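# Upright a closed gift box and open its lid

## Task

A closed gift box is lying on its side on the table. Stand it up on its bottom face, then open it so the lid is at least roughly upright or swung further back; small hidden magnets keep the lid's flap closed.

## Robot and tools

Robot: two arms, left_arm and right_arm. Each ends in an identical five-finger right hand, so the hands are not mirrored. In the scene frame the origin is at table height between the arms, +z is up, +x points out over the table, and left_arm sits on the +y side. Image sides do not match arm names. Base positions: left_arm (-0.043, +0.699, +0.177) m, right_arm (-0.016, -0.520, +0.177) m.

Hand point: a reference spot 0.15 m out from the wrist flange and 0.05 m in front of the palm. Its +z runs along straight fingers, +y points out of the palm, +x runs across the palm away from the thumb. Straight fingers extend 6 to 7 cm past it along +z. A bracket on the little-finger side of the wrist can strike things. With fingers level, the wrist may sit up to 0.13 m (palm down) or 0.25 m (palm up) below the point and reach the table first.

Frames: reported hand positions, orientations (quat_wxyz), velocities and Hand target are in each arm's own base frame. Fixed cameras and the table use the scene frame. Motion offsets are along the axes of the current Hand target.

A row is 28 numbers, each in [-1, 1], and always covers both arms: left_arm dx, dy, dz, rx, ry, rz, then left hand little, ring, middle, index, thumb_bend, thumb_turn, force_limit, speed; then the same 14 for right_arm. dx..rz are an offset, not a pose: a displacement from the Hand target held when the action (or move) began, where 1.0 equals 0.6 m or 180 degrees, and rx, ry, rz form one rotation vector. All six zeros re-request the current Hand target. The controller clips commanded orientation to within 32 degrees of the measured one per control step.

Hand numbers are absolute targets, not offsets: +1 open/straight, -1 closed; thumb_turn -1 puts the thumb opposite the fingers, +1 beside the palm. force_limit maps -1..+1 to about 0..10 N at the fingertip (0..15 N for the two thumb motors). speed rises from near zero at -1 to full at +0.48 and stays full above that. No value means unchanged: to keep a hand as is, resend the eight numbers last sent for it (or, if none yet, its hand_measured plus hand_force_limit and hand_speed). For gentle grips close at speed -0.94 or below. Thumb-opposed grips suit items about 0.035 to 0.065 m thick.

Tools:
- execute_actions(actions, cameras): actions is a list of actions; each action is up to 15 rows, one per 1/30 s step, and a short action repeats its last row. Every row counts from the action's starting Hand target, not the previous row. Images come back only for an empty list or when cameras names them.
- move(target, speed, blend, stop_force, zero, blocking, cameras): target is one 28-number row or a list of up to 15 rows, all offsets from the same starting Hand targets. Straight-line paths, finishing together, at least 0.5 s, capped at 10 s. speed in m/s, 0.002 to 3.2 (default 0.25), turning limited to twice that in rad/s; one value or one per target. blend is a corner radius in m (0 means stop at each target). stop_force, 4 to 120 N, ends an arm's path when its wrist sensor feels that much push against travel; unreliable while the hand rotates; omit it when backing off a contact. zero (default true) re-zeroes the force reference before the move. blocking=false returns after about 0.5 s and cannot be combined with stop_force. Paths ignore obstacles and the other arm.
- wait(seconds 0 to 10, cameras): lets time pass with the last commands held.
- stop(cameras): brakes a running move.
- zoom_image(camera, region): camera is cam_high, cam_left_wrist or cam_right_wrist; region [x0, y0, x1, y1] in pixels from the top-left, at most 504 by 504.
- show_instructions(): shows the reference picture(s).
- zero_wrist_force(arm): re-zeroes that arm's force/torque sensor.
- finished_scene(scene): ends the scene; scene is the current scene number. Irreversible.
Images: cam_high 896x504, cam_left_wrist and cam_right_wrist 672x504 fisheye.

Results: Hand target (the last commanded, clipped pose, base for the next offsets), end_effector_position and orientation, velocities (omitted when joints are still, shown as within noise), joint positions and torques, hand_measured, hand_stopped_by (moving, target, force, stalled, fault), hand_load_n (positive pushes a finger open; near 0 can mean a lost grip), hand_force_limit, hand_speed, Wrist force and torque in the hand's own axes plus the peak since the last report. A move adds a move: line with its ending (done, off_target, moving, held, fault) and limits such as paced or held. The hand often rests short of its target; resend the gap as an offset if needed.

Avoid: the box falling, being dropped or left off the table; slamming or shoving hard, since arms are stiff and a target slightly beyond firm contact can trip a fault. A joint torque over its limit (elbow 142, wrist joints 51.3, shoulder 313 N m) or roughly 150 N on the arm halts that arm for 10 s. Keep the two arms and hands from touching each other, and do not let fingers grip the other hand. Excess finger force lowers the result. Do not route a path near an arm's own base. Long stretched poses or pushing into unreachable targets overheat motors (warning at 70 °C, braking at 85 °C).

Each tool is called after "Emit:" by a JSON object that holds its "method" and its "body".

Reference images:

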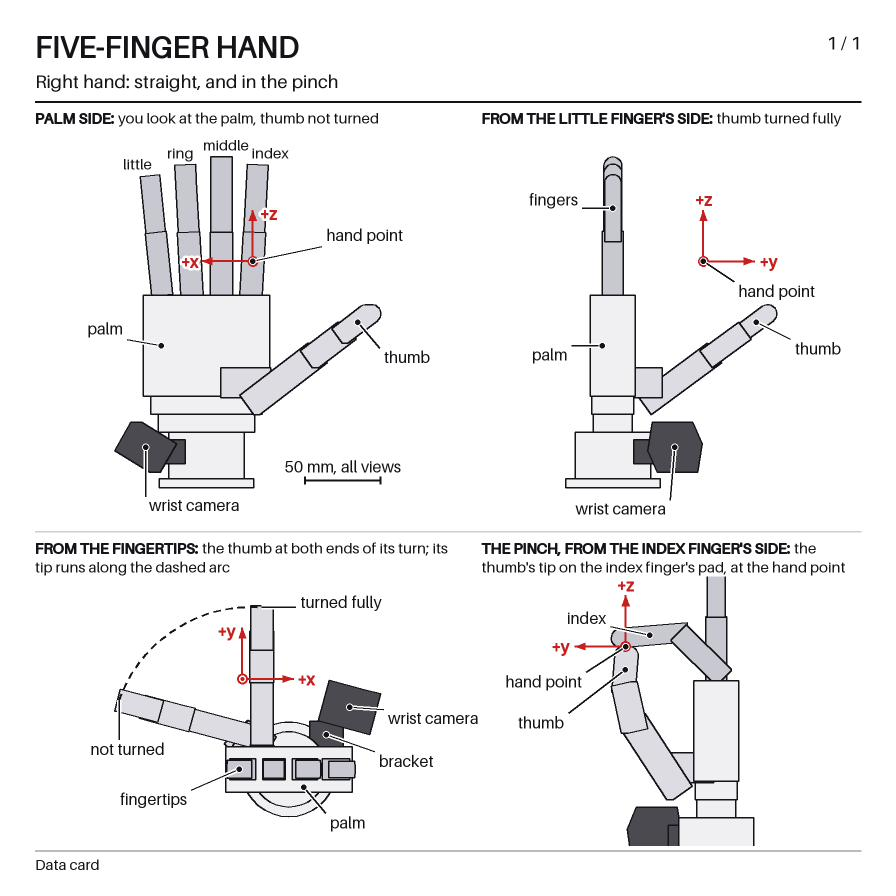

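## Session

Emit:
{"method": "execute_actions", "body": {"actions": [], "cameras": ["all"]}}

Scene clock: 0.00 s.
left_arm: end_effector_position=(-0.0565, +0.5580, +0.5532) hand_measured=(+1.000, +1.000, +1.000, +1.000, +1.000, +1.000) hand_load_n=(+0.0, +0.0, +0.0, +0.0, +0.0, +0.0) hand_stopped_by=(target, target, target, target, target, target) hand_force_limit=0.00 hand_speed=-0.80 end_effector_quat_wxyz=(+0.019, +0.683, -0.730, -0.014) | right_arm: end_effector_position=(+0.1849, -0.4261, +0.5550) hand_measured=(+1.000, +1.000, +1.000, +1.000, +1.000, +1.000) hand_load_n=(+0.0, +0.5, +0.0, +0.0, +0.0, +0.0) hand_stopped_by=(target, target, target, target, target, target) hand_force_limit=0.00 hand_speed=-0.80 end_effector_quat_wxyz=(-0.071, +0.630, +0.771, +0.062)
Joint positions: left_arm=[1.206 -1.499 1.459 1.633 1.528 -1.87] | right_arm=[-1.672 -1.589 1.575 1.767 1.622 -1.867]
Joint velocities: within noise
Joint torques (N m): no reading
Wrist force (N): no reading
Wrist torque (N m): no reading
Wrist force, peak (N): no reading
Hand target: left_arm -0.0565, +0.5580, +0.5532; +0.019, +0.683, -0.730, -0.014 | right_arm +0.1849, -0.4261, +0.5550; -0.071, +0.630, +0.771, +0.062
camera_calibration:
cam_left_wrist: T_world_to_cam=[[-0.980899, -0.169375, 0.0956523, -0.0154771], [-0.10222, 0.867205, 0.487346, -0.754868], [-0.165494, 0.468259, -0.867954, 0.328649], [0, 0, 0, 1]] pos_world=[-0.0379542, 0.498111, 0.654615]
cam_right_wrist: T_world_to_cam=[[0.907033, 0.42071, 0.0171823, 0.00147302], [0.392039, -0.858699, 0.330062, -0.616837], [0.153615, -0.292641, -0.943803, 0.484254], [0, 0, 0, 1]] pos_world=[0.166099, -0.388585, 0.660609]

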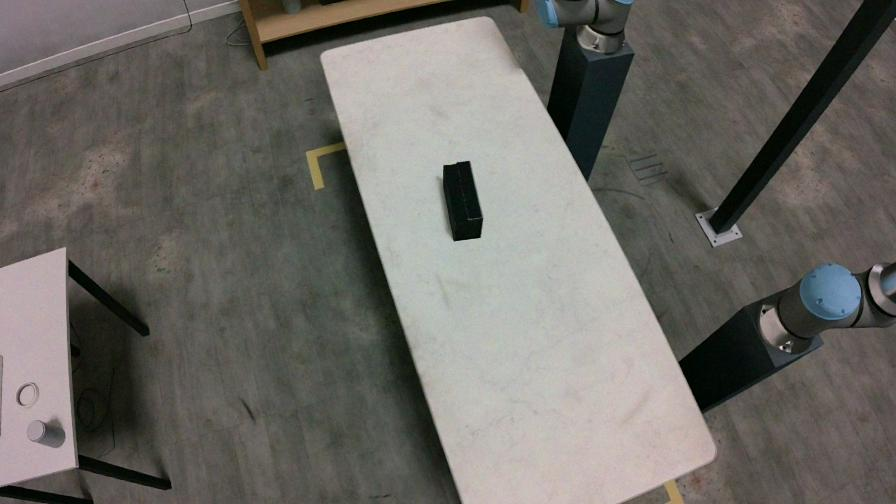

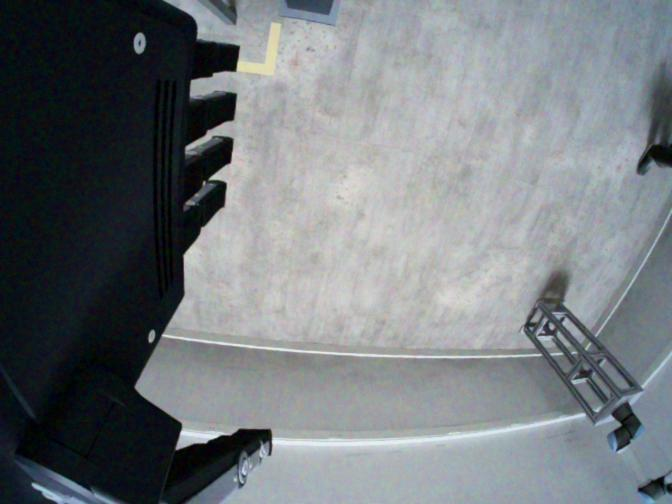

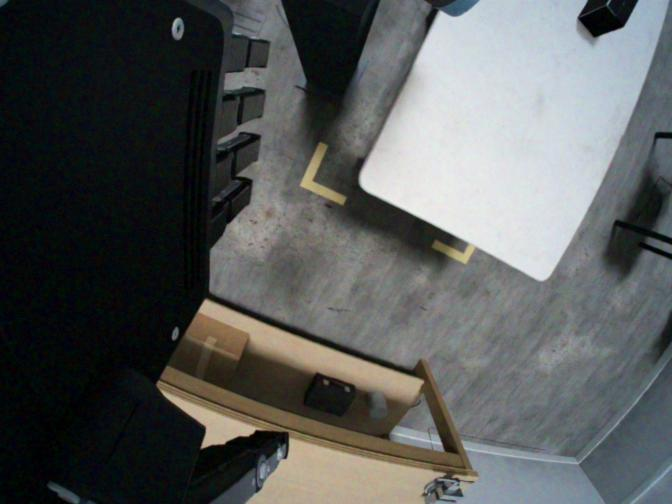

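Emit:
{"method": "zoom_image", "body": {"camera": "cam_high", "region": [410, 140, 520, 260]}}

Emit:
{"method": "zoom_image", "body": {"camera": "cam_right_wrist", "region": [552, 0, 672, 60]}}

Scaled by 4.200 from the camera's 896x504 image, which has a finer 1280x720 frame.

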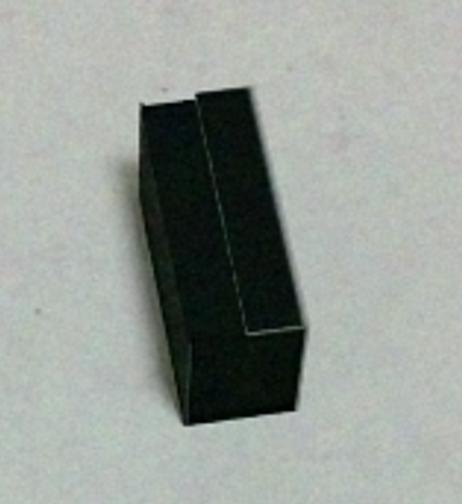

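Scaled by 4.200 from the camera's 672x504 image, which has a finer 960x720 frame.

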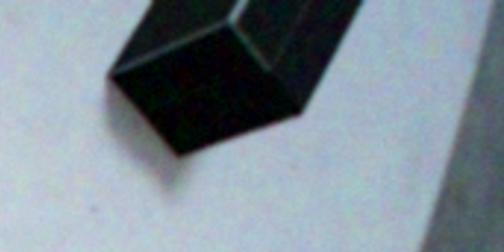

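Emit:
{"method": "move", "body": {"target": [[0.25,-0.5,0.05,0,0,-0.13,1,1,1,1,1,1,0,0.2,0.2365,0.5393,0.2268,0.031,-0.0021,-0.326,1,1,1,1,1,1,0,0.2],[0.455,-0.884,0.135,0,0,-0.25,1,1,1,1,1,1,0,0.2,0.557,0.866,0.46,0.053,-0.0036,-0.559,1,1,1,1,1,1,0,0.2]], "speed": [0.6, 0.5], "blend": [0.1, 0]}}

Scene clock: 260.93 s.
left_arm: end_effector_position=(+0.4503, +0.2501, +0.4497) hand_measured=(+1.000, +1.000, +1.000, +1.000, +1.000, +1.000) hand_load_n=(+0.0, +0.0, +0.0, +0.0, +0.0, +0.0) hand_stopped_by=(target, target, target, target, target, target) hand_force_limit=0.00 hand_speed=0.20 end_effector_quat_wxyz=(+0.012, +0.910, -0.413, -0.021) | right_arm: end_effector_position=(+0.6202, +0.0493, +0.3492) hand_measured=(+1.000, +1.000, +1.000, +1.000, +1.000, +1.000) hand_load_n=(+0.0, +0.0, +0.0, +0.0, +0.0, +0.0) hand_stopped_by=(target, target, target, target, target, target) hand_force_limit=0.00 hand_speed=0.20 end_effector_quat_wxyz=(-0.040, -0.196, +0.979, +0.035)
Joint positions: left_arm=[0.171 -1.375 1.505 1.489 1.568 -3.69] | right_arm=[-0.326 -1.259 1.551 1.383 1.551 -2.293]
Joint torques (N m): left_arm=[-4.58 -54.78 -30.98 6.21 -1.83 -0.72] | right_arm=[14.91 -69.53 -29.86 7.09 2.09 2.23]
Wrist force (N): left_arm=[0.0 -0.1 -0.3] | right_arm=[-0.2 -0.2 -0.2]
Wrist torque (N m): left_arm=[0.02 0.00 -0.10] | right_arm=[0.00 0.02 -0.33]
Wrist force, peak (N): left_arm=[2.2 -0.8 0.0] | right_arm=[-2.5 1.2 0.6]
Hand target: left_arm +0.4503, +0.2500, +0.4496; +0.012, +0.910, -0.413, -0.021 | right_arm +0.6202, +0.0494, +0.3492; -0.040, -0.196, +0.979, +0.035
Off the commanded pose: left_arm 0.000 m, 0 deg | right_arm 0.000 m, 0 deg.
move: done

Emit:
{"method": "move", "body": {"target": [[0.939,0.723,0.463,0,0,-0.263,1,1,1,1,1,1,0,0.2,-0.387,0.32,0.448,0.0357,-0.0024,-0.374,1,1,1,1,1,1,0,0.2]], "speed": 0.5, "cameras": ["cam_right_wrist"]}}

Emit:
{"method": "zoom_image", "body": {"camera": "cam_right_wrist", "region": [200, 0, 672, 472]}}

Scene clock: 272.07 s.
left_arm: end_effector_position=(+0.4819, -0.4610, +0.1739) hand_measured=(+1.000, +1.000, +1.000, +1.000, +1.000, +1.000) hand_load_n=(+0.0, +0.0, +0.0, +0.0, +0.0, +0.0) hand_stopped_by=(target, target, target, target, target, target) hand_force_limit=0.00 hand_speed=0.20 end_effector_quat_wxyz=(+0.003, +1.000, -0.013, -0.024) | right_arm: end_effector_position=(+0.7356, +0.3302, +0.0830) hand_measured=(+1.000, +1.000, +1.000, +1.000, +1.000, +1.000) hand_load_n=(+0.0, +0.0, +0.0, +0.0, +0.0, +0.0) hand_stopped_by=(target, target, target, target, target, target) hand_force_limit=0.00 hand_speed=0.20 end_effector_quat_wxyz=(+0.000, +0.708, -0.707, +0.000)
Joint positions: left_arm=[-0.916 -1.117 1.66 1.052 1.612 -5.602] | right_arm=[0.154 -0.767 1.231 1.107 1.571 -2.989]
Joint torques (N m): left_arm=[-6.92 -67.87 -31.07 6.25 -1.3 -1.97] | right_arm=[-7.73 -104.34 -26.4 7.31 1.12 0.43]
Wrist force (N): left_arm=[-0.2 0.3 -0.3] | right_arm=[0.2 -0.1 -0.1]
Wrist torque (N m): left_arm=[0.05 0.07 -0.10] | right_arm=[-0.05 0.01 -0.30]
Wrist force, peak (N): left_arm=[0.1 3.1 0.5] | right_arm=[1.0 -0.8 -1.7]
Hand target: left_arm +0.4819, -0.4611, +0.1738; +0.003, +1.000, -0.013, -0.024 | right_arm +0.7356, +0.3302, +0.0830; +0.000, +0.708, -0.707, +0.000
Off the commanded pose: left_arm 0.000 m, 0 deg | right_arm 0.000 m, 0 deg.
move: done
camera_calibration:
cam_right_wrist: T_world_to_cam=[[-0.97207, -0.232598, -0.0312889, 0.793988], [-0.217145, 0.840778, 0.495924, -0.154389], [-0.0890438, 0.488867, -0.867802, 0.0896586], [0, 0, 0, 1]] pos_world=[0.74627, 0.270656, 0.179214]
Images, in order (width x height): cam_right_wrist 672x504.

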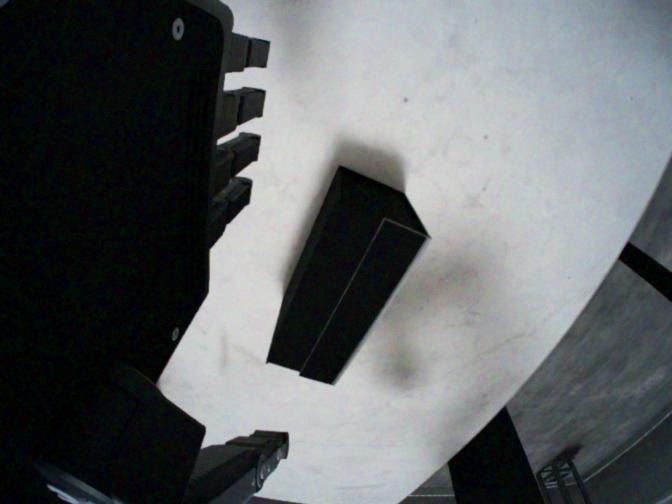

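Scaled by 1.068 from the camera's 672x504 image, which has a finer 960x720 frame.

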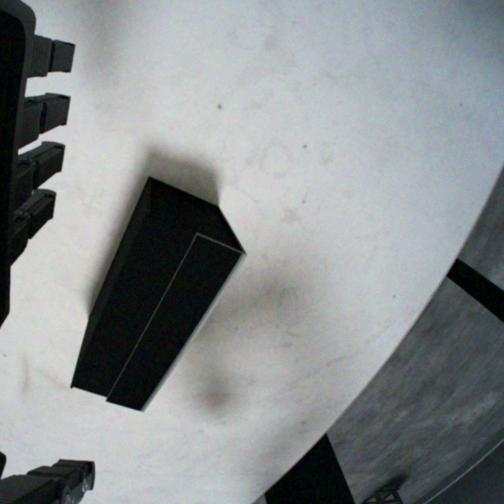

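Emit:
{"method": "move", "body": {"target": [[0,0,0,0,0,0,1,1,1,1,1,1,0,0.2,-0.2275,0.0188,0,0,0,0.047,1,1,1,1,1,1,0,0.2],[0,0,0,0,0,0,1,1,1,1,1,1,0,0.2,-0.2275,0.0188,0.2317,0,0,0.047,1,1,1,1,1,1,0,0.2]], "speed": [0.3, 0.2], "blend": [0.02, 0]}}

Emit:
{"method": "move", "body": {"target": [[0,0,0,0,0,0,1,1,1,1,1,1,0,0.2,0,0.0415,0,0,0,0,1,1,1,1,1,1,0,0.2],[0,0,0,0,0,0,1,1,1,1,1,1,0,0.2,-0.0103,0.0885,0,0,0,0.0833,1,1,1,1,1,1,0,0.2],[0,0,0,0,0,0,1,1,1,1,1,1,0,0.2,-0.0325,0.1313,0,0,0,0.1667,1,1,1,1,1,1,0,0.2],[0,0,0,0,0,0,1,1,1,1,1,1,0,0.2,-0.0648,0.1667,0,0,0,0.25,1,1,1,1,1,1,0,0.2],[0,0,0,0,0,0,1,1,1,1,1,1,0,0.2,-0.1055,0.1925,0,0,0,0.3333,1,1,1,1,1,1,0,0.2],[0,0,0,0,0,0,1,1,1,1,1,1,0,0.2,-0.1403,0.2047,0,0,0,0.3972,1,1,1,1,1,1,0,0.2]], "speed": [0.04, 0.13, 0.13, 0.13, 0.13, 0.13], "blend": [0.003, 0.01, 0.01, 0.01, 0.01, 0], "cameras": ["cam_right_wrist", "cam_high"]}}

Scene clock: 296.90 s.
left_arm: end_effector_position=(+0.4819, -0.4611, +0.1738) hand_measured=(+1.000, +1.000, +1.000, +1.000, +1.000, +1.000) hand_load_n=(+0.0, +0.0, +0.0, +0.0, +0.0, +0.0) hand_stopped_by=(target, target, target, target, target, target) hand_force_limit=0.00 hand_speed=0.20 end_effector_quat_wxyz=(+0.003, +1.000, -0.013, -0.024) | right_arm: end_effector_position=(+0.7241, +0.4666, -0.0560) hand_measured=(+1.000, +1.000, +1.000, +1.000, +1.000, +1.000) hand_load_n=(+0.0, +0.0, +0.0, +0.0, +0.0, +0.0) hand_stopped_by=(target, target, target, target, target, target) hand_force_limit=0.00 hand_speed=0.20 end_effector_quat_wxyz=(+0.000, -0.654, +0.757, +0.000)
Joint positions: left_arm=[-0.916 -1.116 1.66 1.052 1.612 -5.603] | right_arm=[0.304 -0.586 1.157 1.001 1.571 -2.691]
Joint torques (N m): left_arm=[-10.01 -65.31 -40.05 6.49 -0.02 -3.77] | right_arm=[15.76 -116.22 -41.6 6.05 -1.29 2.75]
Wrist force (N): left_arm=[-0.1 0.2 -0.5] | right_arm=[0.0 0.0 -0.4]
Wrist torque (N m): left_arm=[0.05 0.06 -0.06] | right_arm=[0.01 0.02 -0.04]
Wrist force, peak (N): left_arm=[0.1 0.6 -0.7] | right_arm=[-2.2 0.8 -2.0]
Hand target: left_arm +0.4819, -0.4611, +0.1738; +0.003, +1.000, -0.013, -0.024 | right_arm +0.7241, +0.4667, -0.0560; +0.000, -0.654, +0.757, +0.000
Off the commanded pose: left_arm 0.000 m, 0 deg | right_arm 0.000 m, 0 deg.
move: done

Scene clock: 302.77 s.
left_arm: end_effector_position=(+0.4819, -0.4611, +0.1738) hand_measured=(+1.000, +1.000, +1.000, +1.000, +1.000, +1.000) hand_load_n=(+0.0, +0.0, +0.0, +0.0, +0.0, +0.0) hand_stopped_by=(target, target, target, target, target, target) hand_force_limit=0.00 hand_speed=0.20 end_effector_quat_wxyz=(+0.003, +1.000, -0.013, -0.024) | right_arm: end_effector_position=(+0.6148, +0.5680, -0.0560) hand_measured=(+1.000, +1.000, +1.000, +1.000, +1.000, +1.000) hand_load_n=(+0.0, +0.0, +0.0, +0.0, +0.0, +0.0) hand_stopped_by=(target, target, target, target, target, target) hand_force_limit=0.00 hand_speed=0.20 end_effector_quat_wxyz=(+0.000, -0.088, +0.996, +0.000)
Joint positions: left_arm=[-0.916 -1.116 1.66 1.052 1.612 -5.603] | right_arm=[0.477 -0.737 1.467 0.841 1.571 -1.271]
Joint torques (N m): left_arm=[-9.74 -64.01 -39.64 6.5 -0.32 -3.23] | right_arm=[-12.03 -81.6 -30.21 5.59 1.64 0.33]
Wrist force (N): left_arm=[0.0 0.1 -0.3] | right_arm=[-0.2 0.0 -0.6]
Wrist torque (N m): left_arm=[0.03 0.03 -0.06] | right_arm=[0.03 0.05 0.02]
Wrist force, peak (N): left_arm=[-0.3 0.4 -0.8] | right_arm=[-0.2 -1.0 -1.3]
Hand target: left_arm +0.4819, -0.4611, +0.1738; +0.003, +1.000, -0.013, -0.024 | right_arm +0.6148, +0.5679, -0.0560; +0.000, -0.088, +0.996, +0.000
Off the commanded pose: left_arm 0.000 m, 0 deg | right_arm 0.000 m, 0 deg.
move: done
camera_calibration:
cam_right_wrist: T_world_to_cam=[[-0.398824, 0.916483, -0.031593, -0.277587], [0.790062, 0.360892, 0.495539, -0.658322], [0.465555, 0.172673, -0.868011, -0.319284], [0, 0, 0, 1]] pos_world=[0.558051, 0.547119, 0.0403124]
Images, in order (width x height): cam_high 896x504, cam_right_wrist 672x504.

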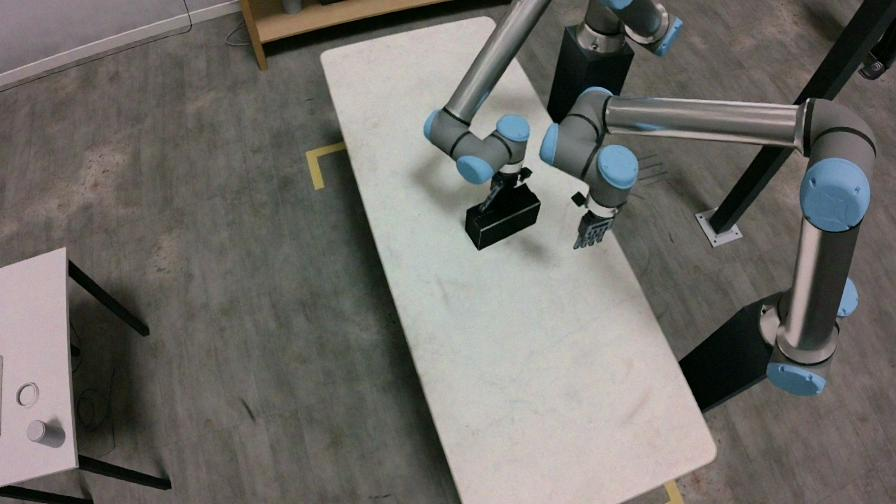

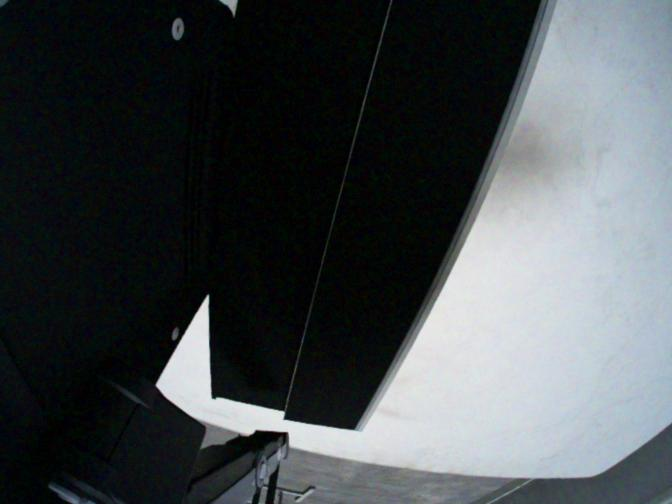

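Emit:
{"method": "move", "body": {"target": [[0.188,0.3245,0.0833,0,0.0153,-0.053,1,1,1,1,1,1,0,0.2,0,-0.1667,0,-0.1,0,0,1,1,1,1,1,1,0,0.2],[0.1983,0.3245,0.2997,0,0.0153,-0.053,1,1,1,1,1,1,0,0.2,-0.0395,-0.096,0.0033,-0.211,0,0,1,1,1,1,1,1,0,0.2]], "speed": [0.25, 0.15], "blend": [0.02, 0], "cameras": ["all"]}}

Scene clock: 325.10 s.
left_arm: end_effector_position=(+0.5872, -0.6597, -0.0102) hand_measured=(+1.000, +1.000, +1.000, +1.000, +1.000, +1.000) hand_load_n=(+0.0, +0.0, +0.0, +0.0, +0.0, +0.0) hand_stopped_by=(target, target, target, target, target, target) hand_force_limit=0.00 hand_speed=0.20 end_effector_quat_wxyz=(+0.001, +0.998, +0.071, +0.000) | right_arm: end_effector_position=(+0.6484, +0.5152, -0.0581) hand_measured=(+1.000, +1.000, +1.000, +1.000, +1.000, +1.000) hand_load_n=(+0.0, +0.0, +0.0, +0.0, +0.0, +0.0) hand_stopped_by=(target, target, target, target, target, target) hand_force_limit=0.00 hand_speed=0.20 end_effector_quat_wxyz=(-0.029, -0.083, +0.942, +0.324)
Joint positions: left_arm=[-0.98 -0.685 1.262 0.992 1.572 -5.833] | right_arm=[0.187 -0.69 1.608 0.645 0.908 -1.557]
Joint torques (N m): left_arm=[-9.61 -111.12 -42.11 6.2 1.8 -3.52] | right_arm=[15.62 -106.84 -12.73 7.08 -1.82 2.03]
Wrist force (N): left_arm=[0.0 0.1 -0.5] | right_arm=[0.1 -0.4 0.2]
Wrist torque (N m): left_arm=[0.06 0.03 -0.02] | right_arm=[0.00 -0.05 0.02]
Wrist force, peak (N): left_arm=[-0.9 -2.2 -1.0] | right_arm=[-0.2 1.6 -0.6]
Hand target: left_arm +0.5873, -0.6597, -0.0102; +0.001, +0.998, +0.071, +0.000 | right_arm +0.6483, +0.5153, -0.0580; -0.029, -0.083, +0.942, +0.324
Off the commanded pose: left_arm 0.000 m, 0 deg | right_arm 0.000 m, 0 deg.
move: done
camera_calibration:
cam_left_wrist: T_world_to_cam=[[0.368836, -0.928129, 0.0503539, -0.830037], [-0.820366, -0.299586, 0.487081, 0.293515], [-0.436989, -0.220962, -0.871904, 0.220962], [0, 0, 0, 1]] pos_world=[0.643495, -0.633624, 0.0914878]
cam_right_wrist: T_world_to_cam=[[-0.365688, 0.733173, 0.573349, -0.107889], [0.851744, 0.0152602, 0.523736, -0.525071], [0.37524, 0.67987, -0.630056, -0.516638], [0, 0, 0, 1]] pos_world=[0.601636, 0.438361, 0.0113462]

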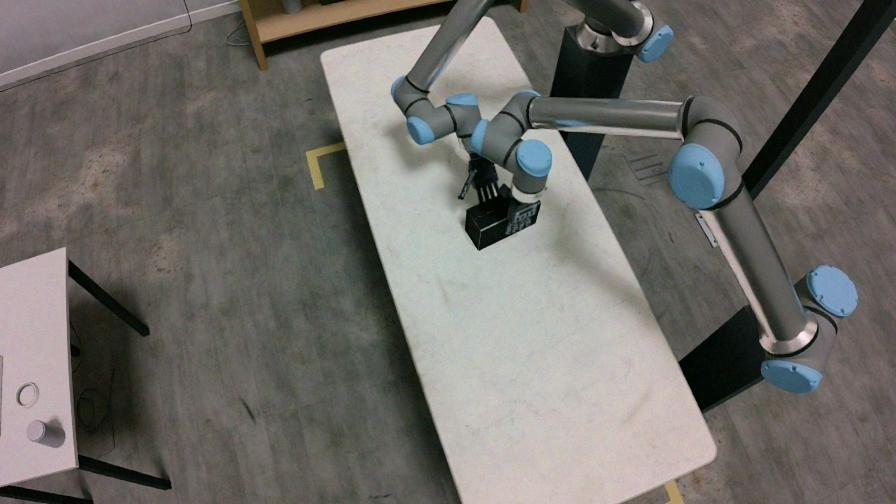

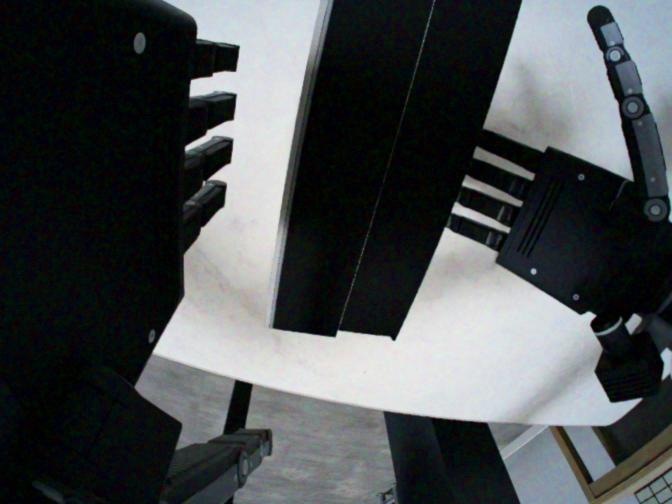

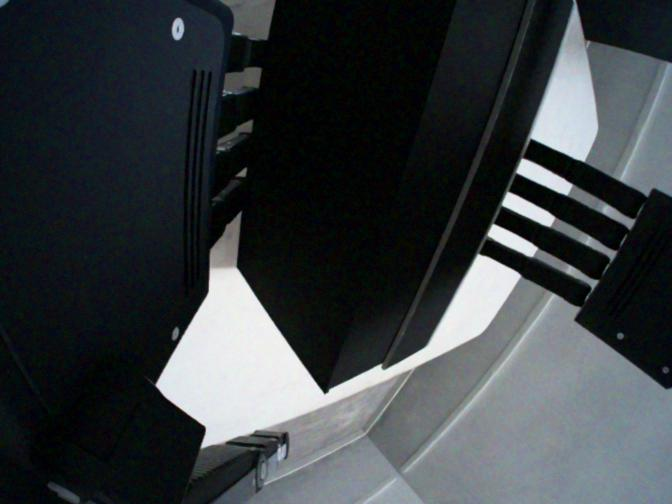

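Emit:
{"method": "move", "body": {"target": [[0,0.0333,0,0,0,0,1,1,1,1,1,1,0,0.2,0,0,0,0,0,0,1,1,1,1,1,1,0,0.2],[0,0.0622,-0.0228,0,0,0,1,1,1,1,1,1,0,0.2,0,0,0,0,0,0,1,1,1,1,1,1,0,0.2],[0,0.0945,-0.0403,0,0,0,1,1,1,1,1,1,0,0.2,0,0,0,0,0,0,1,1,1,1,1,1,0,0.2]], "speed": 0.05, "blend": [0.005, 0.005, 0], "cameras": ["cam_left_wrist", "cam_right_wrist"]}}

Scene clock: 331.77 s.
left_arm: end_effector_position=(+0.5952, -0.7159, +0.0141) hand_measured=(+1.000, +1.000, +1.000, +1.000, +1.000, +1.000) hand_load_n=(+0.0, +0.0, +0.5, +0.0, +0.0, +0.0) hand_stopped_by=(target, target, target, target, target, target) hand_force_limit=0.00 hand_speed=0.20 end_effector_quat_wxyz=(+0.001, +0.998, +0.071, +0.000) end_effector_velocity=(+0.000, +0.002, -0.002) end_effector_angular_velocity=(+0.002, -0.001, +0.001) | right_arm: end_effector_position=(+0.6483, +0.5153, -0.0580) hand_measured=(+1.000, +1.000, +1.000, +1.000, +1.000, +1.000) hand_load_n=(-0.5, +0.0, +0.5, +0.0, +0.0, +0.0) hand_stopped_by=(target, target, target, target, target, target) hand_force_limit=0.00 hand_speed=0.20 end_effector_quat_wxyz=(-0.029, -0.083, +0.942, +0.324)
Joint positions: left_arm=[-1.008 -0.636 1.115 1.09 1.572 -5.861] | right_arm=[0.187 -0.69 1.608 0.645 0.908 -1.557]
Joint velocities: left_arm=[0.001 -0.001 0.005 -0.003 -0.002 0] | right_arm=[within noise]
Joint torques (N m): left_arm=[10.08 -119.32 -23.65 0.5 -1.04 0.82] | right_arm=[14.82 -106.81 -12.81 6.95 -2.82 2.66]
Wrist force (N): left_arm=[0.4 -1.9 -2.6] | right_arm=[0.1 -2.8 -0.2]
Wrist torque (N m): left_arm=[0.38 0.13 0.05] | right_arm=[0.11 -0.07 -0.05]
Wrist force, peak (N): left_arm=[0.5 -2.4 -2.8] | right_arm=[-0.2 -4.1 -1.2]
Hand target: left_arm +0.5952, -0.7158, +0.0141; +0.001, +0.998, +0.071, +0.000 | right_arm +0.6483, +0.5153, -0.0580; -0.029, -0.083, +0.942, +0.324
Off the commanded pose: left_arm 0.000 m, 0 deg | right_arm 0.000 m, 0 deg.
move: done
camera_calibration:
cam_left_wrist: T_world_to_cam=[[0.368856, -0.92813, 0.0501955, -0.886335], [-0.820309, -0.299661, 0.487131, 0.27118], [-0.437079, -0.220857, -0.871885, 0.2334], [0, 0, 0, 1]] pos_world=[0.651396, -0.689824, 0.115888]
cam_right_wrist: T_world_to_cam=[[-0.365647, 0.733101, 0.573467, -0.108051], [0.85181, 0.0152471, 0.523629, -0.525074], [0.375129, 0.679948, -0.630038, -0.516572], [0, 0, 0, 1]] pos_world=[0.601536, 0.43846, 0.0114471]
Images, in order (width x height): cam_left_wrist 672x504, cam_right_wrist 672x504.

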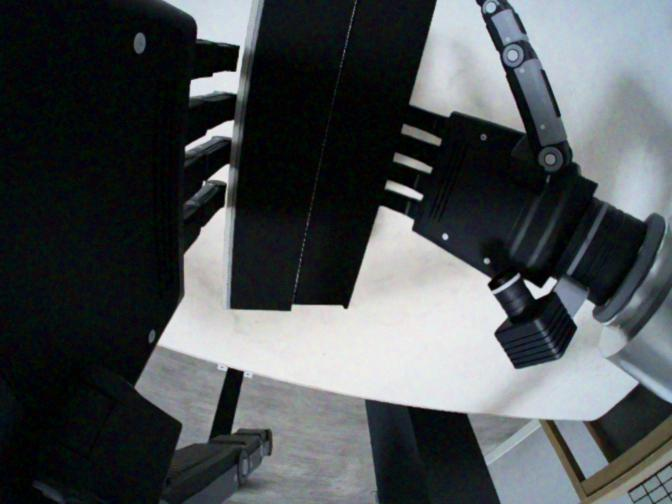

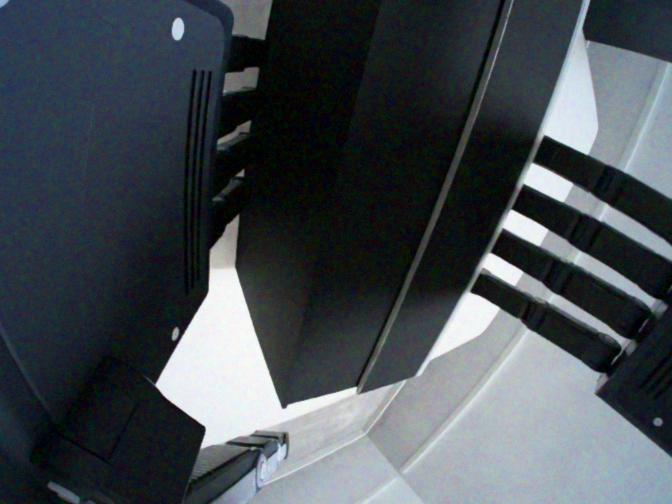

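Emit:
{"method": "move", "body": {"target": [[0,0.035,-0.0117,0,0,0,1,1,1,1,1,1,0,0.2,0,0,0,0,0,0,1,1,1,1,1,1,0,0.2],[0,0.0567,-0.0157,0,0,0,1,1,1,1,1,1,0,0.2,0,0,0,0,0,0,1,1,1,1,1,1,0,0.2]], "speed": 0.04, "blend": [0.005, 0], "cameras": ["cam_left_wrist", "cam_right_wrist"]}}

Scene clock: 335.60 s.
left_arm: end_effector_position=(+0.6000, -0.7495, +0.0237) hand_measured=(+1.000, +1.000, +1.000, +1.000, +1.000, +1.000) hand_load_n=(+0.0, +0.0, +1.5, +0.0, +0.0, -0.5) hand_stopped_by=(target, target, target, target, target, target) hand_force_limit=0.00 hand_speed=0.20 end_effector_quat_wxyz=(+0.001, +0.998, +0.071, +0.000) | right_arm: end_effector_position=(+0.6483, +0.5153, -0.0580) hand_measured=(+1.000, +1.000, +1.000, +1.000, +1.000, +1.000) hand_load_n=(+0.0, +2.0, +1.5, +0.0, +0.0, +0.0) hand_stopped_by=(target, target, target, target, target, target) hand_force_limit=0.00 hand_speed=0.20 end_effector_quat_wxyz=(-0.029, -0.083, +0.942, +0.324)
Joint positions: left_arm=[-1.023 -0.596 1.018 1.147 1.572 -5.877] | right_arm=[0.187 -0.69 1.608 0.645 0.908 -1.557]
Joint torques (N m): left_arm=[2.48 -105.26 -22.77 -6.12 -0.2 0.16] | right_arm=[9.81 -104.63 -20.54 7.03 -9.55 2.46]
Wrist force (N): left_arm=[1.7 -9.2 -22.8] | right_arm=[1.8 -21.0 11.2]
Wrist torque (N m): left_arm=[1.89 0.68 -0.06] | right_arm=[0.43 -0.42 -0.72]
Wrist force, peak (N): left_arm=[1.6 -9.4 -22.9] | right_arm=[1.3 -23.4 12.0]
Hand target: left_arm +0.6000, -0.7495, +0.0237; +0.001, +0.998, +0.071, +0.000 | right_arm +0.6483, +0.5153, -0.0580; -0.029, -0.083, +0.942, +0.324
Off the commanded pose: left_arm 0.000 m, 0 deg | right_arm 0.000 m, 0 deg.
move: done
camera_calibration:
cam_left_wrist: T_world_to_cam=[[0.368897, -0.92811, 0.0502764, -0.919882], [-0.820296, -0.299654, 0.487157, 0.260384], [-0.43707, -0.220952, -0.871866, 0.23626], [0, 0, 0, 1]] pos_world=[0.656195, -0.723524, 0.125388]
cam_right_wrist: T_world_to_cam=[[-0.3656, 0.73319, 0.573384, -0.10808], [0.851829, 0.0152856, 0.523596, -0.525015], [0.375131, 0.679852, -0.630141, -0.516425], [0, 0, 0, 1]] pos_world=[0.601436, 0.438361, 0.0114465]
Images, in order (width x height): cam_left_wrist 672x504, cam_right_wrist 672x504.

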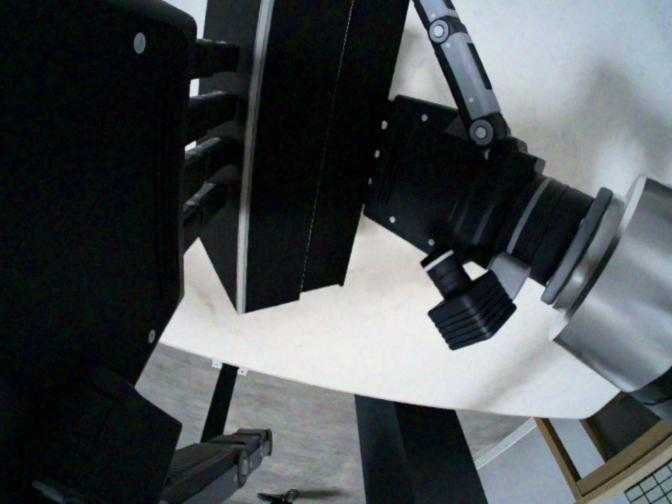

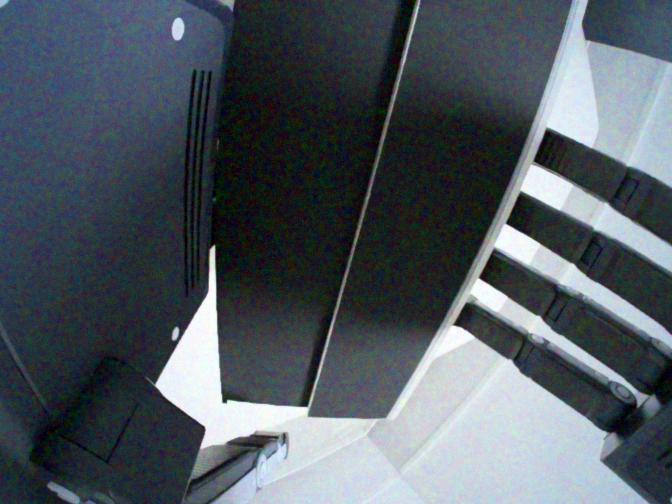

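Emit:
{"method": "move", "body": {"target": [[0,-0.02,0,0,0,0,1,1,1,1,1,1,0,0.2,0,0,0,0,0,0,1,1,1,1,1,1,0,0.2]], "speed": 0.04, "cameras": ["cam_left_wrist", "cam_right_wrist"]}}

Scene clock: 337.77 s.
left_arm: end_effector_position=(+0.5984, -0.7375, +0.0236) hand_measured=(+1.000, +1.000, +1.000, +1.000, +1.000, +1.000) hand_load_n=(+0.0, +0.0, +0.0, +0.0, +0.0, +0.0) hand_stopped_by=(target, target, target, target, target, target) hand_force_limit=0.00 hand_speed=0.20 end_effector_quat_wxyz=(+0.001, +0.998, +0.071, +0.000) | right_arm: end_effector_position=(+0.6483, +0.5153, -0.0579) hand_measured=(+1.000, +1.000, +1.000, +1.000, +1.000, +1.000) hand_load_n=(+0.0, +0.0, +0.0, +0.0, +0.0, +0.0) hand_stopped_by=(target, target, target, target, target, target) hand_force_limit=0.00 hand_speed=0.20 end_effector_quat_wxyz=(-0.029, -0.083, +0.942, +0.324)
Joint positions: left_arm=[-1.017 -0.614 1.052 1.13 1.572 -5.871] | right_arm=[0.187 -0.69 1.608 0.645 0.908 -1.557]
Joint torques (N m): left_arm=[-4.1 -102.8 -43.4 5.11 1.45 1.87] | right_arm=[-0.84 -99.59 -26.75 6.29 0.6 2.25]
Wrist force (N): left_arm=[-0.2 0.6 -0.2] | right_arm=[-1.0 1.9 0.3]
Wrist torque (N m): left_arm=[0.15 0.03 -0.08] | right_arm=[0.34 0.11 0.01]
Wrist force, peak (N): left_arm=[1.4 -9.4 -24.0] | right_arm=[1.2 -21.1 10.2]
Hand target: left_arm +0.5983, -0.7376, +0.0236; +0.001, +0.998, +0.071, +0.000 | right_arm +0.6483, +0.5153, -0.0580; -0.029, -0.083, +0.942, +0.324
Off the commanded pose: left_arm 0.000 m, 0 deg | right_arm 0.000 m, 0 deg.
move: done
camera_calibration:
cam_left_wrist: T_world_to_cam=[[0.368827, -0.928119, 0.050611, -0.908064], [-0.820423, -0.29947, 0.487056, 0.262924], [-0.436889, -0.221162, -0.871903, 0.237971], [0, 0, 0, 1]] pos_world=[0.654595, -0.711424, 0.125387]
cam_right_wrist: T_world_to_cam=[[-0.365678, 0.7331, 0.573448, -0.108031], [0.851797, 0.0152738, 0.52365, -0.525077], [0.375129, 0.679949, -0.630038, -0.516572], [0, 0, 0, 1]] pos_world=[0.601536, 0.43846, 0.011447]
Images, in order (width x height): cam_left_wrist 672x504, cam_right_wrist 672x504.

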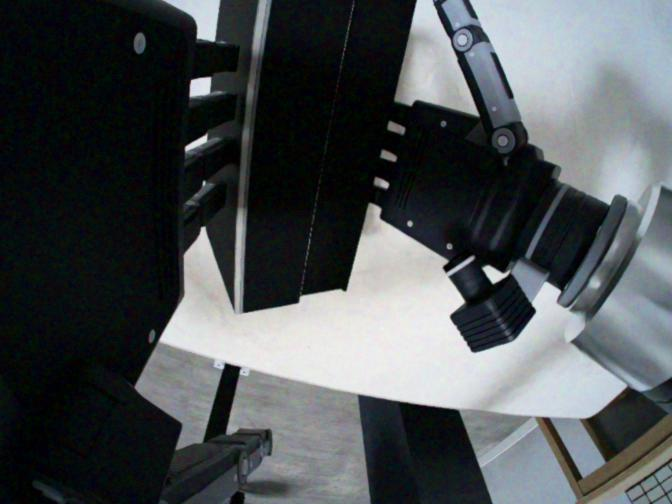

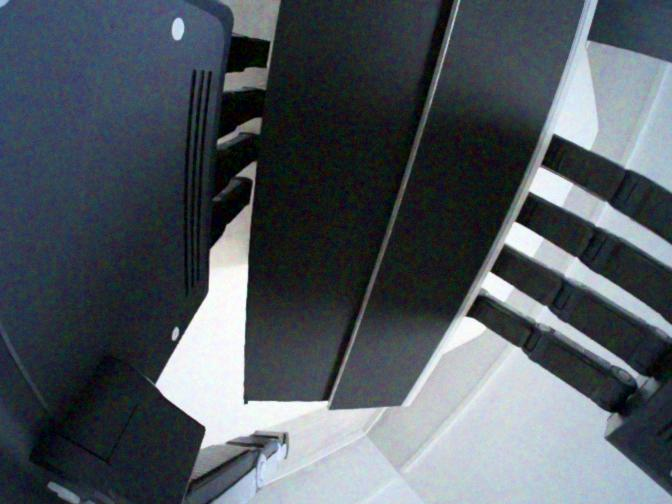

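Emit:
{"method": "move", "body": {"target": [[0,0,0,0,0,0,1,1,1,1,1,1,0,0.2,0,-0.0232,-0.011,-0.0444,0,0,1,1,1,1,1,1,0,0.2],[0,0.035,0,0,0,0,1,1,1,1,1,1,0,0.2,0,-0.0232,-0.011,-0.0444,0,0,1,1,1,1,1,1,0,0.2]], "speed": [0.1, 0.03], "cameras": ["cam_left_wrist", "cam_right_wrist"]}}

Scene clock: 346.57 s.
left_arm: end_effector_position=(+0.6012, -0.7585, +0.0236) hand_measured=(+1.000, +1.000, +1.000, +1.000, +1.000, +1.000) hand_load_n=(+0.0, +0.0, +0.0, +0.0, -0.5, +0.0) hand_stopped_by=(target, target, target, target, target, target) hand_force_limit=0.00 hand_speed=0.20 end_effector_quat_wxyz=(+0.001, +0.998, +0.071, +0.000) end_effector_velocity=(+0.000, +0.002, -0.002) end_effector_angular_velocity=(+0.003, +0.003, +0.001) | right_arm: end_effector_position=(+0.6509, +0.5005, -0.0613) hand_measured=(+1.000, +1.000, +1.000, +1.000, +1.000, +1.000) hand_load_n=(+0.0, +0.0, +0.0, +0.0, +0.0, +0.0) hand_stopped_by=(target, target, target, target, target, target) hand_force_limit=0.00 hand_speed=0.20 end_effector_quat_wxyz=(-0.035, -0.081, +0.917, +0.389)
Joint positions: left_arm=[-1.027 -0.583 0.991 1.16 1.572 -5.88] | right_arm=[0.134 -0.644 1.619 0.641 0.769 -1.632]
Joint velocities: left_arm=[0.001 0 0.005 -0.001 0.001 0] | right_arm=[within noise]
Joint torques (N m): left_arm=[7.68 -127.55 -28.65 0.93 -0.9 -0.66] | right_arm=[16.02 -109.22 -29.5 3.95 -2.91 2.7]
Wrist force (N): left_arm=[-0.4 0.6 -0.1] | right_arm=[-0.8 1.1 0.2]
Wrist torque (N m): left_arm=[0.09 0.07 0.05] | right_arm=[0.39 0.08 -0.31]
Wrist force, peak (N): left_arm=[-0.5 1.1 -0.1] | right_arm=[-0.9 2.8 0.2]
Hand target: left_arm +0.6013, -0.7584, +0.0237; +0.001, +0.998, +0.071, +0.000 | right_arm +0.6509, +0.5005, -0.0613; -0.035, -0.081, +0.917, +0.389
Off the commanded pose: left_arm 0.000 m, 0 deg | right_arm 0.000 m, 0 deg.
move: done
camera_calibration:
cam_left_wrist: T_world_to_cam=[[0.368856, -0.92813, 0.0501955, -0.9286], [-0.820309, -0.299661, 0.487131, 0.25879], [-0.437079, -0.220857, -0.871885, 0.234941], [0, 0, 0, 1]] pos_world=[0.657496, -0.732424, 0.125388]
cam_right_wrist: T_world_to_cam=[[-0.35021, 0.647171, 0.677143, -0.0549475], [0.864391, -0.0551747, 0.499784, -0.49967], [0.360807, 0.760346, -0.540086, -0.535048], [0, 0, 0, 1]] pos_world=[0.605716, 0.414813, -0.00203749]
Images, in order (width x height): cam_left_wrist 672x504, cam_right_wrist 672x504.

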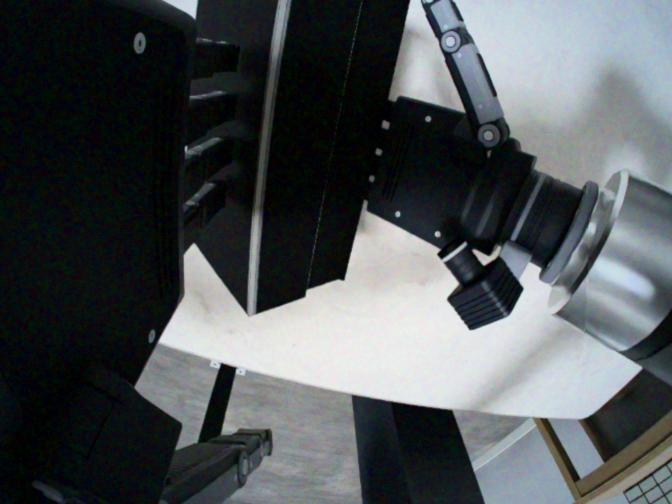

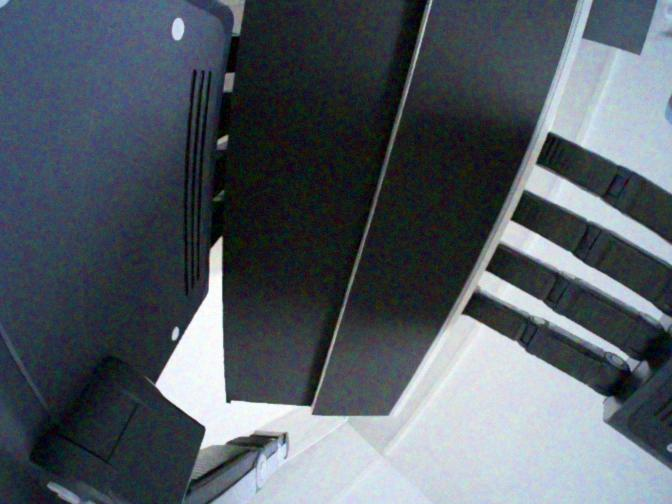

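Emit:
{"method": "move", "body": {"target": [[0,0.025,0,0,0,0,1,1,1,1,1,1,0,0.2,0,0,0,0,0,0,1,1,1,1,1,1,0,0.2]], "speed": 0.03}}

Emit:
{"method": "move", "body": {"target": [[0,-0.05,0,0,0,0,1,1,1,1,1,1,0,0.2,0,0,0,0,0,0,1,1,1,1,1,1,0,0.2]], "speed": 0.05, "cameras": ["cam_left_wrist", "cam_right_wrist"]}}

Scene clock: 350.13 s.
left_arm: end_effector_position=(+0.6035, -0.7732, +0.0237) hand_measured=(+1.000, +1.000, +1.000, +1.000, +1.000, +1.000) hand_load_n=(+0.0, +0.0, +4.0, +0.0, +0.0, +0.0) hand_stopped_by=(target, target, target, target, target, target) hand_force_limit=0.00 hand_speed=0.20 end_effector_quat_wxyz=(+0.001, +0.998, +0.071, +0.000) | right_arm: end_effector_position=(+0.6510, +0.5005, -0.0614) hand_measured=(+1.000, +1.000, +1.000, +1.000, +1.000, +1.000) hand_load_n=(+1.0, +0.5, +0.0, +0.0, +0.0, +0.0) hand_stopped_by=(target, target, target, target, target, target) hand_force_limit=0.00 hand_speed=0.20 end_effector_quat_wxyz=(-0.035, -0.081, +0.917, +0.389)
Joint positions: left_arm=[-1.033 -0.56 0.945 1.183 1.572 -5.887] | right_arm=[0.134 -0.644 1.619 0.641 0.77 -1.632]
Joint torques (N m): left_arm=[-19.72 -111.6 -27.3 -7.33 5.24 -1] | right_arm=[13.16 -107.54 -29.25 5.07 -11.96 2.53]
Wrist force (N): left_arm=[8.6 -20.4 -19.7] | right_arm=[8.2 -29.7 1.4]
Wrist torque (N m): left_arm=[2.58 1.14 0.12] | right_arm=[0.41 0.17 -1.80]
Wrist force, peak (N): left_arm=[8.5 -21.7 -19.7] | right_arm=[8.3 -30.4 0.7]
Hand target: left_arm +0.6034, -0.7732, +0.0237; +0.001, +0.998, +0.071, +0.000 | right_arm +0.6509, +0.5005, -0.0613; -0.035, -0.081, +0.917, +0.389
Off the commanded pose: left_arm 0.000 m, 0 deg | right_arm 0.000 m, 0 deg.
move: done

Scene clock: 351.03 s.
left_arm: end_effector_position=(+0.5993, -0.7435, +0.0237) hand_measured=(+1.000, +1.000, +1.000, +1.000, +1.000, +1.000) hand_load_n=(+0.0, +0.0, +0.0, +0.0, +0.0, +0.0) hand_stopped_by=(target, target, target, target, target, target) hand_force_limit=0.00 hand_speed=0.20 end_effector_quat_wxyz=(+0.001, +0.998, +0.071, +0.000) end_effector_velocity=(+0.001, -0.001, +0.001) end_effector_angular_velocity=(+0.001, +0.000, +0.001) | right_arm: end_effector_position=(+0.6509, +0.5005, -0.0613) hand_measured=(+1.000, +1.000, +1.000, +1.000, +1.000, +1.000) hand_load_n=(+0.0, +0.0, +0.0, +0.0, +0.0, +0.0) hand_stopped_by=(target, target, target, target, target, target) hand_force_limit=0.00 hand_speed=0.20 end_effector_quat_wxyz=(-0.035, -0.081, +0.917, +0.389)
Joint positions: left_arm=[-1.02 -0.605 1.035 1.138 1.572 -5.874] | right_arm=[0.134 -0.644 1.619 0.641 0.769 -1.632]
Joint velocities: left_arm=[0.001 0.002 -0.005 0.004 0 0] | right_arm=[within noise]
Joint torques (N m): left_arm=[-7.98 -103.22 -43.22 6.44 -1.52 -1] | right_arm=[12.39 -107.27 -29.04 7.28 0.36 2.72]
Wrist force (N): left_arm=[0.4 1.9 -0.1] | right_arm=[0.0 -0.9 0.7]
Wrist torque (N m): left_arm=[0.29 -0.05 0.00] | right_arm=[0.07 -0.10 -0.34]
Wrist force, peak (N): left_arm=[8.6 -20.5 -20.3] | right_arm=[8.3 -30.1 1.6]
Hand target: left_arm +0.5992, -0.7435, +0.0236; +0.001, +0.998, +0.071, +0.000 | right_arm +0.6509, +0.5005, -0.0613; -0.035, -0.081, +0.917, +0.389
Off the commanded pose: left_arm 0.000 m, 0 deg | right_arm 0.000 m, 0 deg.
move: done
camera_calibration:
cam_left_wrist: T_world_to_cam=[[0.368749, -0.928148, 0.0506522, -0.913847], [-0.820479, -0.299395, 0.487009, 0.261993], [-0.436851, -0.221143, -0.871927, 0.237051], [0, 0, 0, 1]] pos_world=[0.655495, -0.717324, 0.125387]
cam_right_wrist: T_world_to_cam=[[-0.350233, 0.647119, 0.677181, -0.0549118], [0.864374, -0.055213, 0.49981, -0.499644], [0.360825, 0.760387, -0.540015, -0.535076], [0, 0, 0, 1]] pos_world=[0.605716, 0.414813, -0.00203722]
Images, in order (width x height): cam_left_wrist 672x504, cam_right_wrist 672x504.

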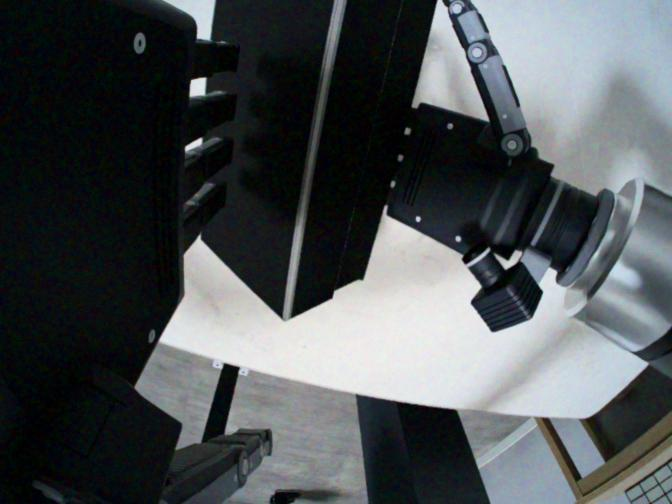

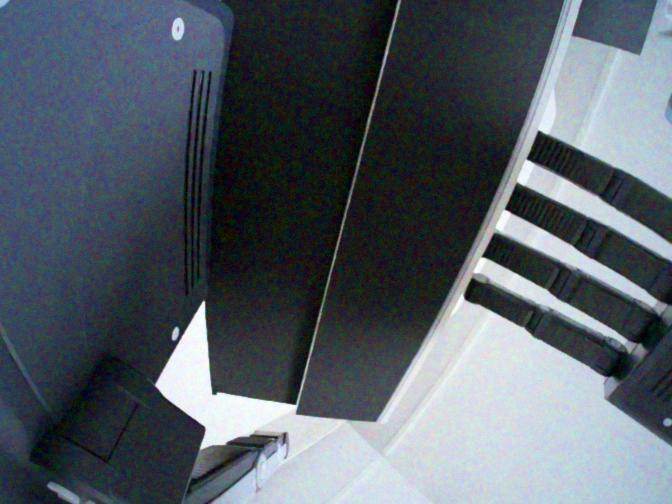

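Emit:
{"method": "move", "body": {"target": [[0,-0.03,0,0,0,0,1,1,1,1,1,1,0,0.2,0,-0.0153,-0.0085,-0.0333,0,0,1,1,1,1,1,1,0,0.2],[0,-0.06,0,0,0,0,1,1,1,1,1,1,0,0.2,0,-0.0313,-0.0153,-0.0667,0,0,1,1,1,1,1,1,0,0.2]], "speed": 0.06, "blend": [0.004, 0], "cameras": ["cam_left_wrist", "cam_right_wrist"]}}

Scene clock: 360.20 s.
left_arm: end_effector_position=(+0.5942, -0.7078, +0.0236) hand_measured=(+1.000, +1.000, +1.000, +1.000, +1.000, +1.000) hand_load_n=(+0.0, +0.0, +0.0, +0.0, +0.0, +0.0) hand_stopped_by=(target, target, target, target, target, target) hand_force_limit=0.00 hand_speed=0.20 end_effector_quat_wxyz=(+0.001, +0.998, +0.071, +0.000) | right_arm: end_effector_position=(+0.6544, +0.4811, -0.0685) hand_measured=(+1.000, +1.000, +1.000, +1.000, +1.000, +1.000) hand_load_n=(+0.0, +0.0, +0.5, +0.0, +0.0, +0.0) hand_stopped_by=(target, target, target, target, target, target) hand_force_limit=0.00 hand_speed=0.20 end_effector_quat_wxyz=(-0.043, -0.077, +0.871, +0.483) end_effector_velocity=(+0.000, +0.000, -0.001) end_effector_angular_velocity=(-0.007, +0.002, +0.000)
Joint positions: left_arm=[-1.004 -0.655 1.133 1.09 1.572 -5.857] | right_arm=[0.07 -0.55 1.61 0.68 0.568 -1.771]
Joint velocities: left_arm=[within noise] | right_arm=[0.001 -0.002 0.001 0 0.006 0.004]
Joint torques (N m): left_arm=[-2.56 -98.16 -43.99 4.99 0.62 1.73] | right_arm=[15.86 -110.22 -22.14 2.66 0.03 2.87]
Wrist force (N): left_arm=[0.3 1.6 0.0] | right_arm=[-0.1 -1.8 1.3]
Wrist torque (N m): left_arm=[0.25 -0.04 -0.01] | right_arm=[-0.02 -0.06 -0.21]
Wrist force, peak (N): left_arm=[0.7 2.2 0.0] | right_arm=[-0.2 -2.7 1.3]
Hand target: left_arm +0.5941, -0.7079, +0.0235; +0.001, +0.998, +0.071, +0.000 | right_arm +0.6544, +0.4812, -0.0684; -0.043, -0.077, +0.871, +0.483
Off the commanded pose: left_arm 0.000 m, 0 deg | right_arm 0.000 m, 0 deg.
move: done
camera_calibration:
cam_left_wrist: T_world_to_cam=[[0.368825, -0.92812, 0.0506069, -0.878944], [-0.820445, -0.299481, 0.487013, 0.268433], [-0.436851, -0.221143, -0.871927, 0.242608], [0, 0, 0, 1]] pos_world=[0.650395, -0.681724, 0.125287]
cam_right_wrist: T_world_to_cam=[[-0.322501, 0.493361, 0.807829, 0.0285724], [0.881945, -0.153314, 0.445722, -0.468142], [0.343754, 0.856207, -0.385673, -0.549764], [0, 0, 0, 1]] pos_world=[0.611074, 0.384842, -0.026449]
Images, in order (width x height): cam_left_wrist 672x504, cam_right_wrist 672x504.

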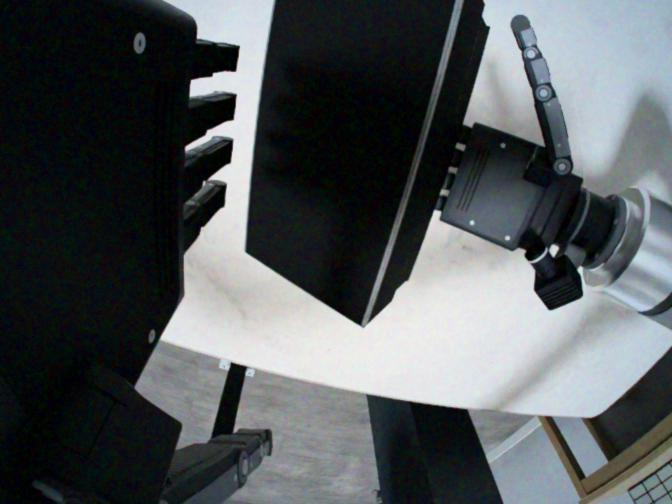

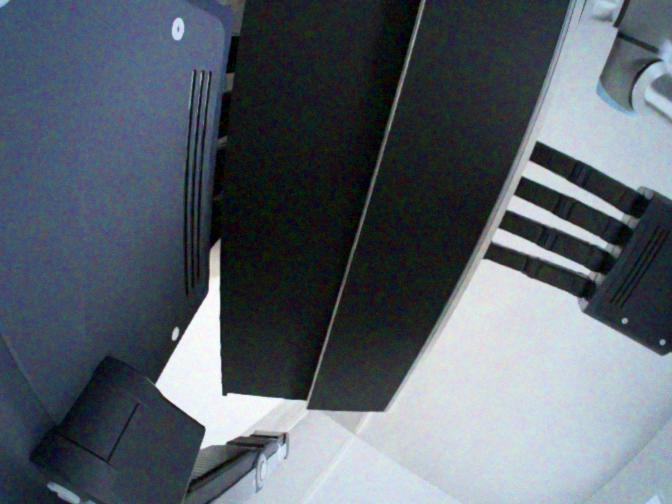

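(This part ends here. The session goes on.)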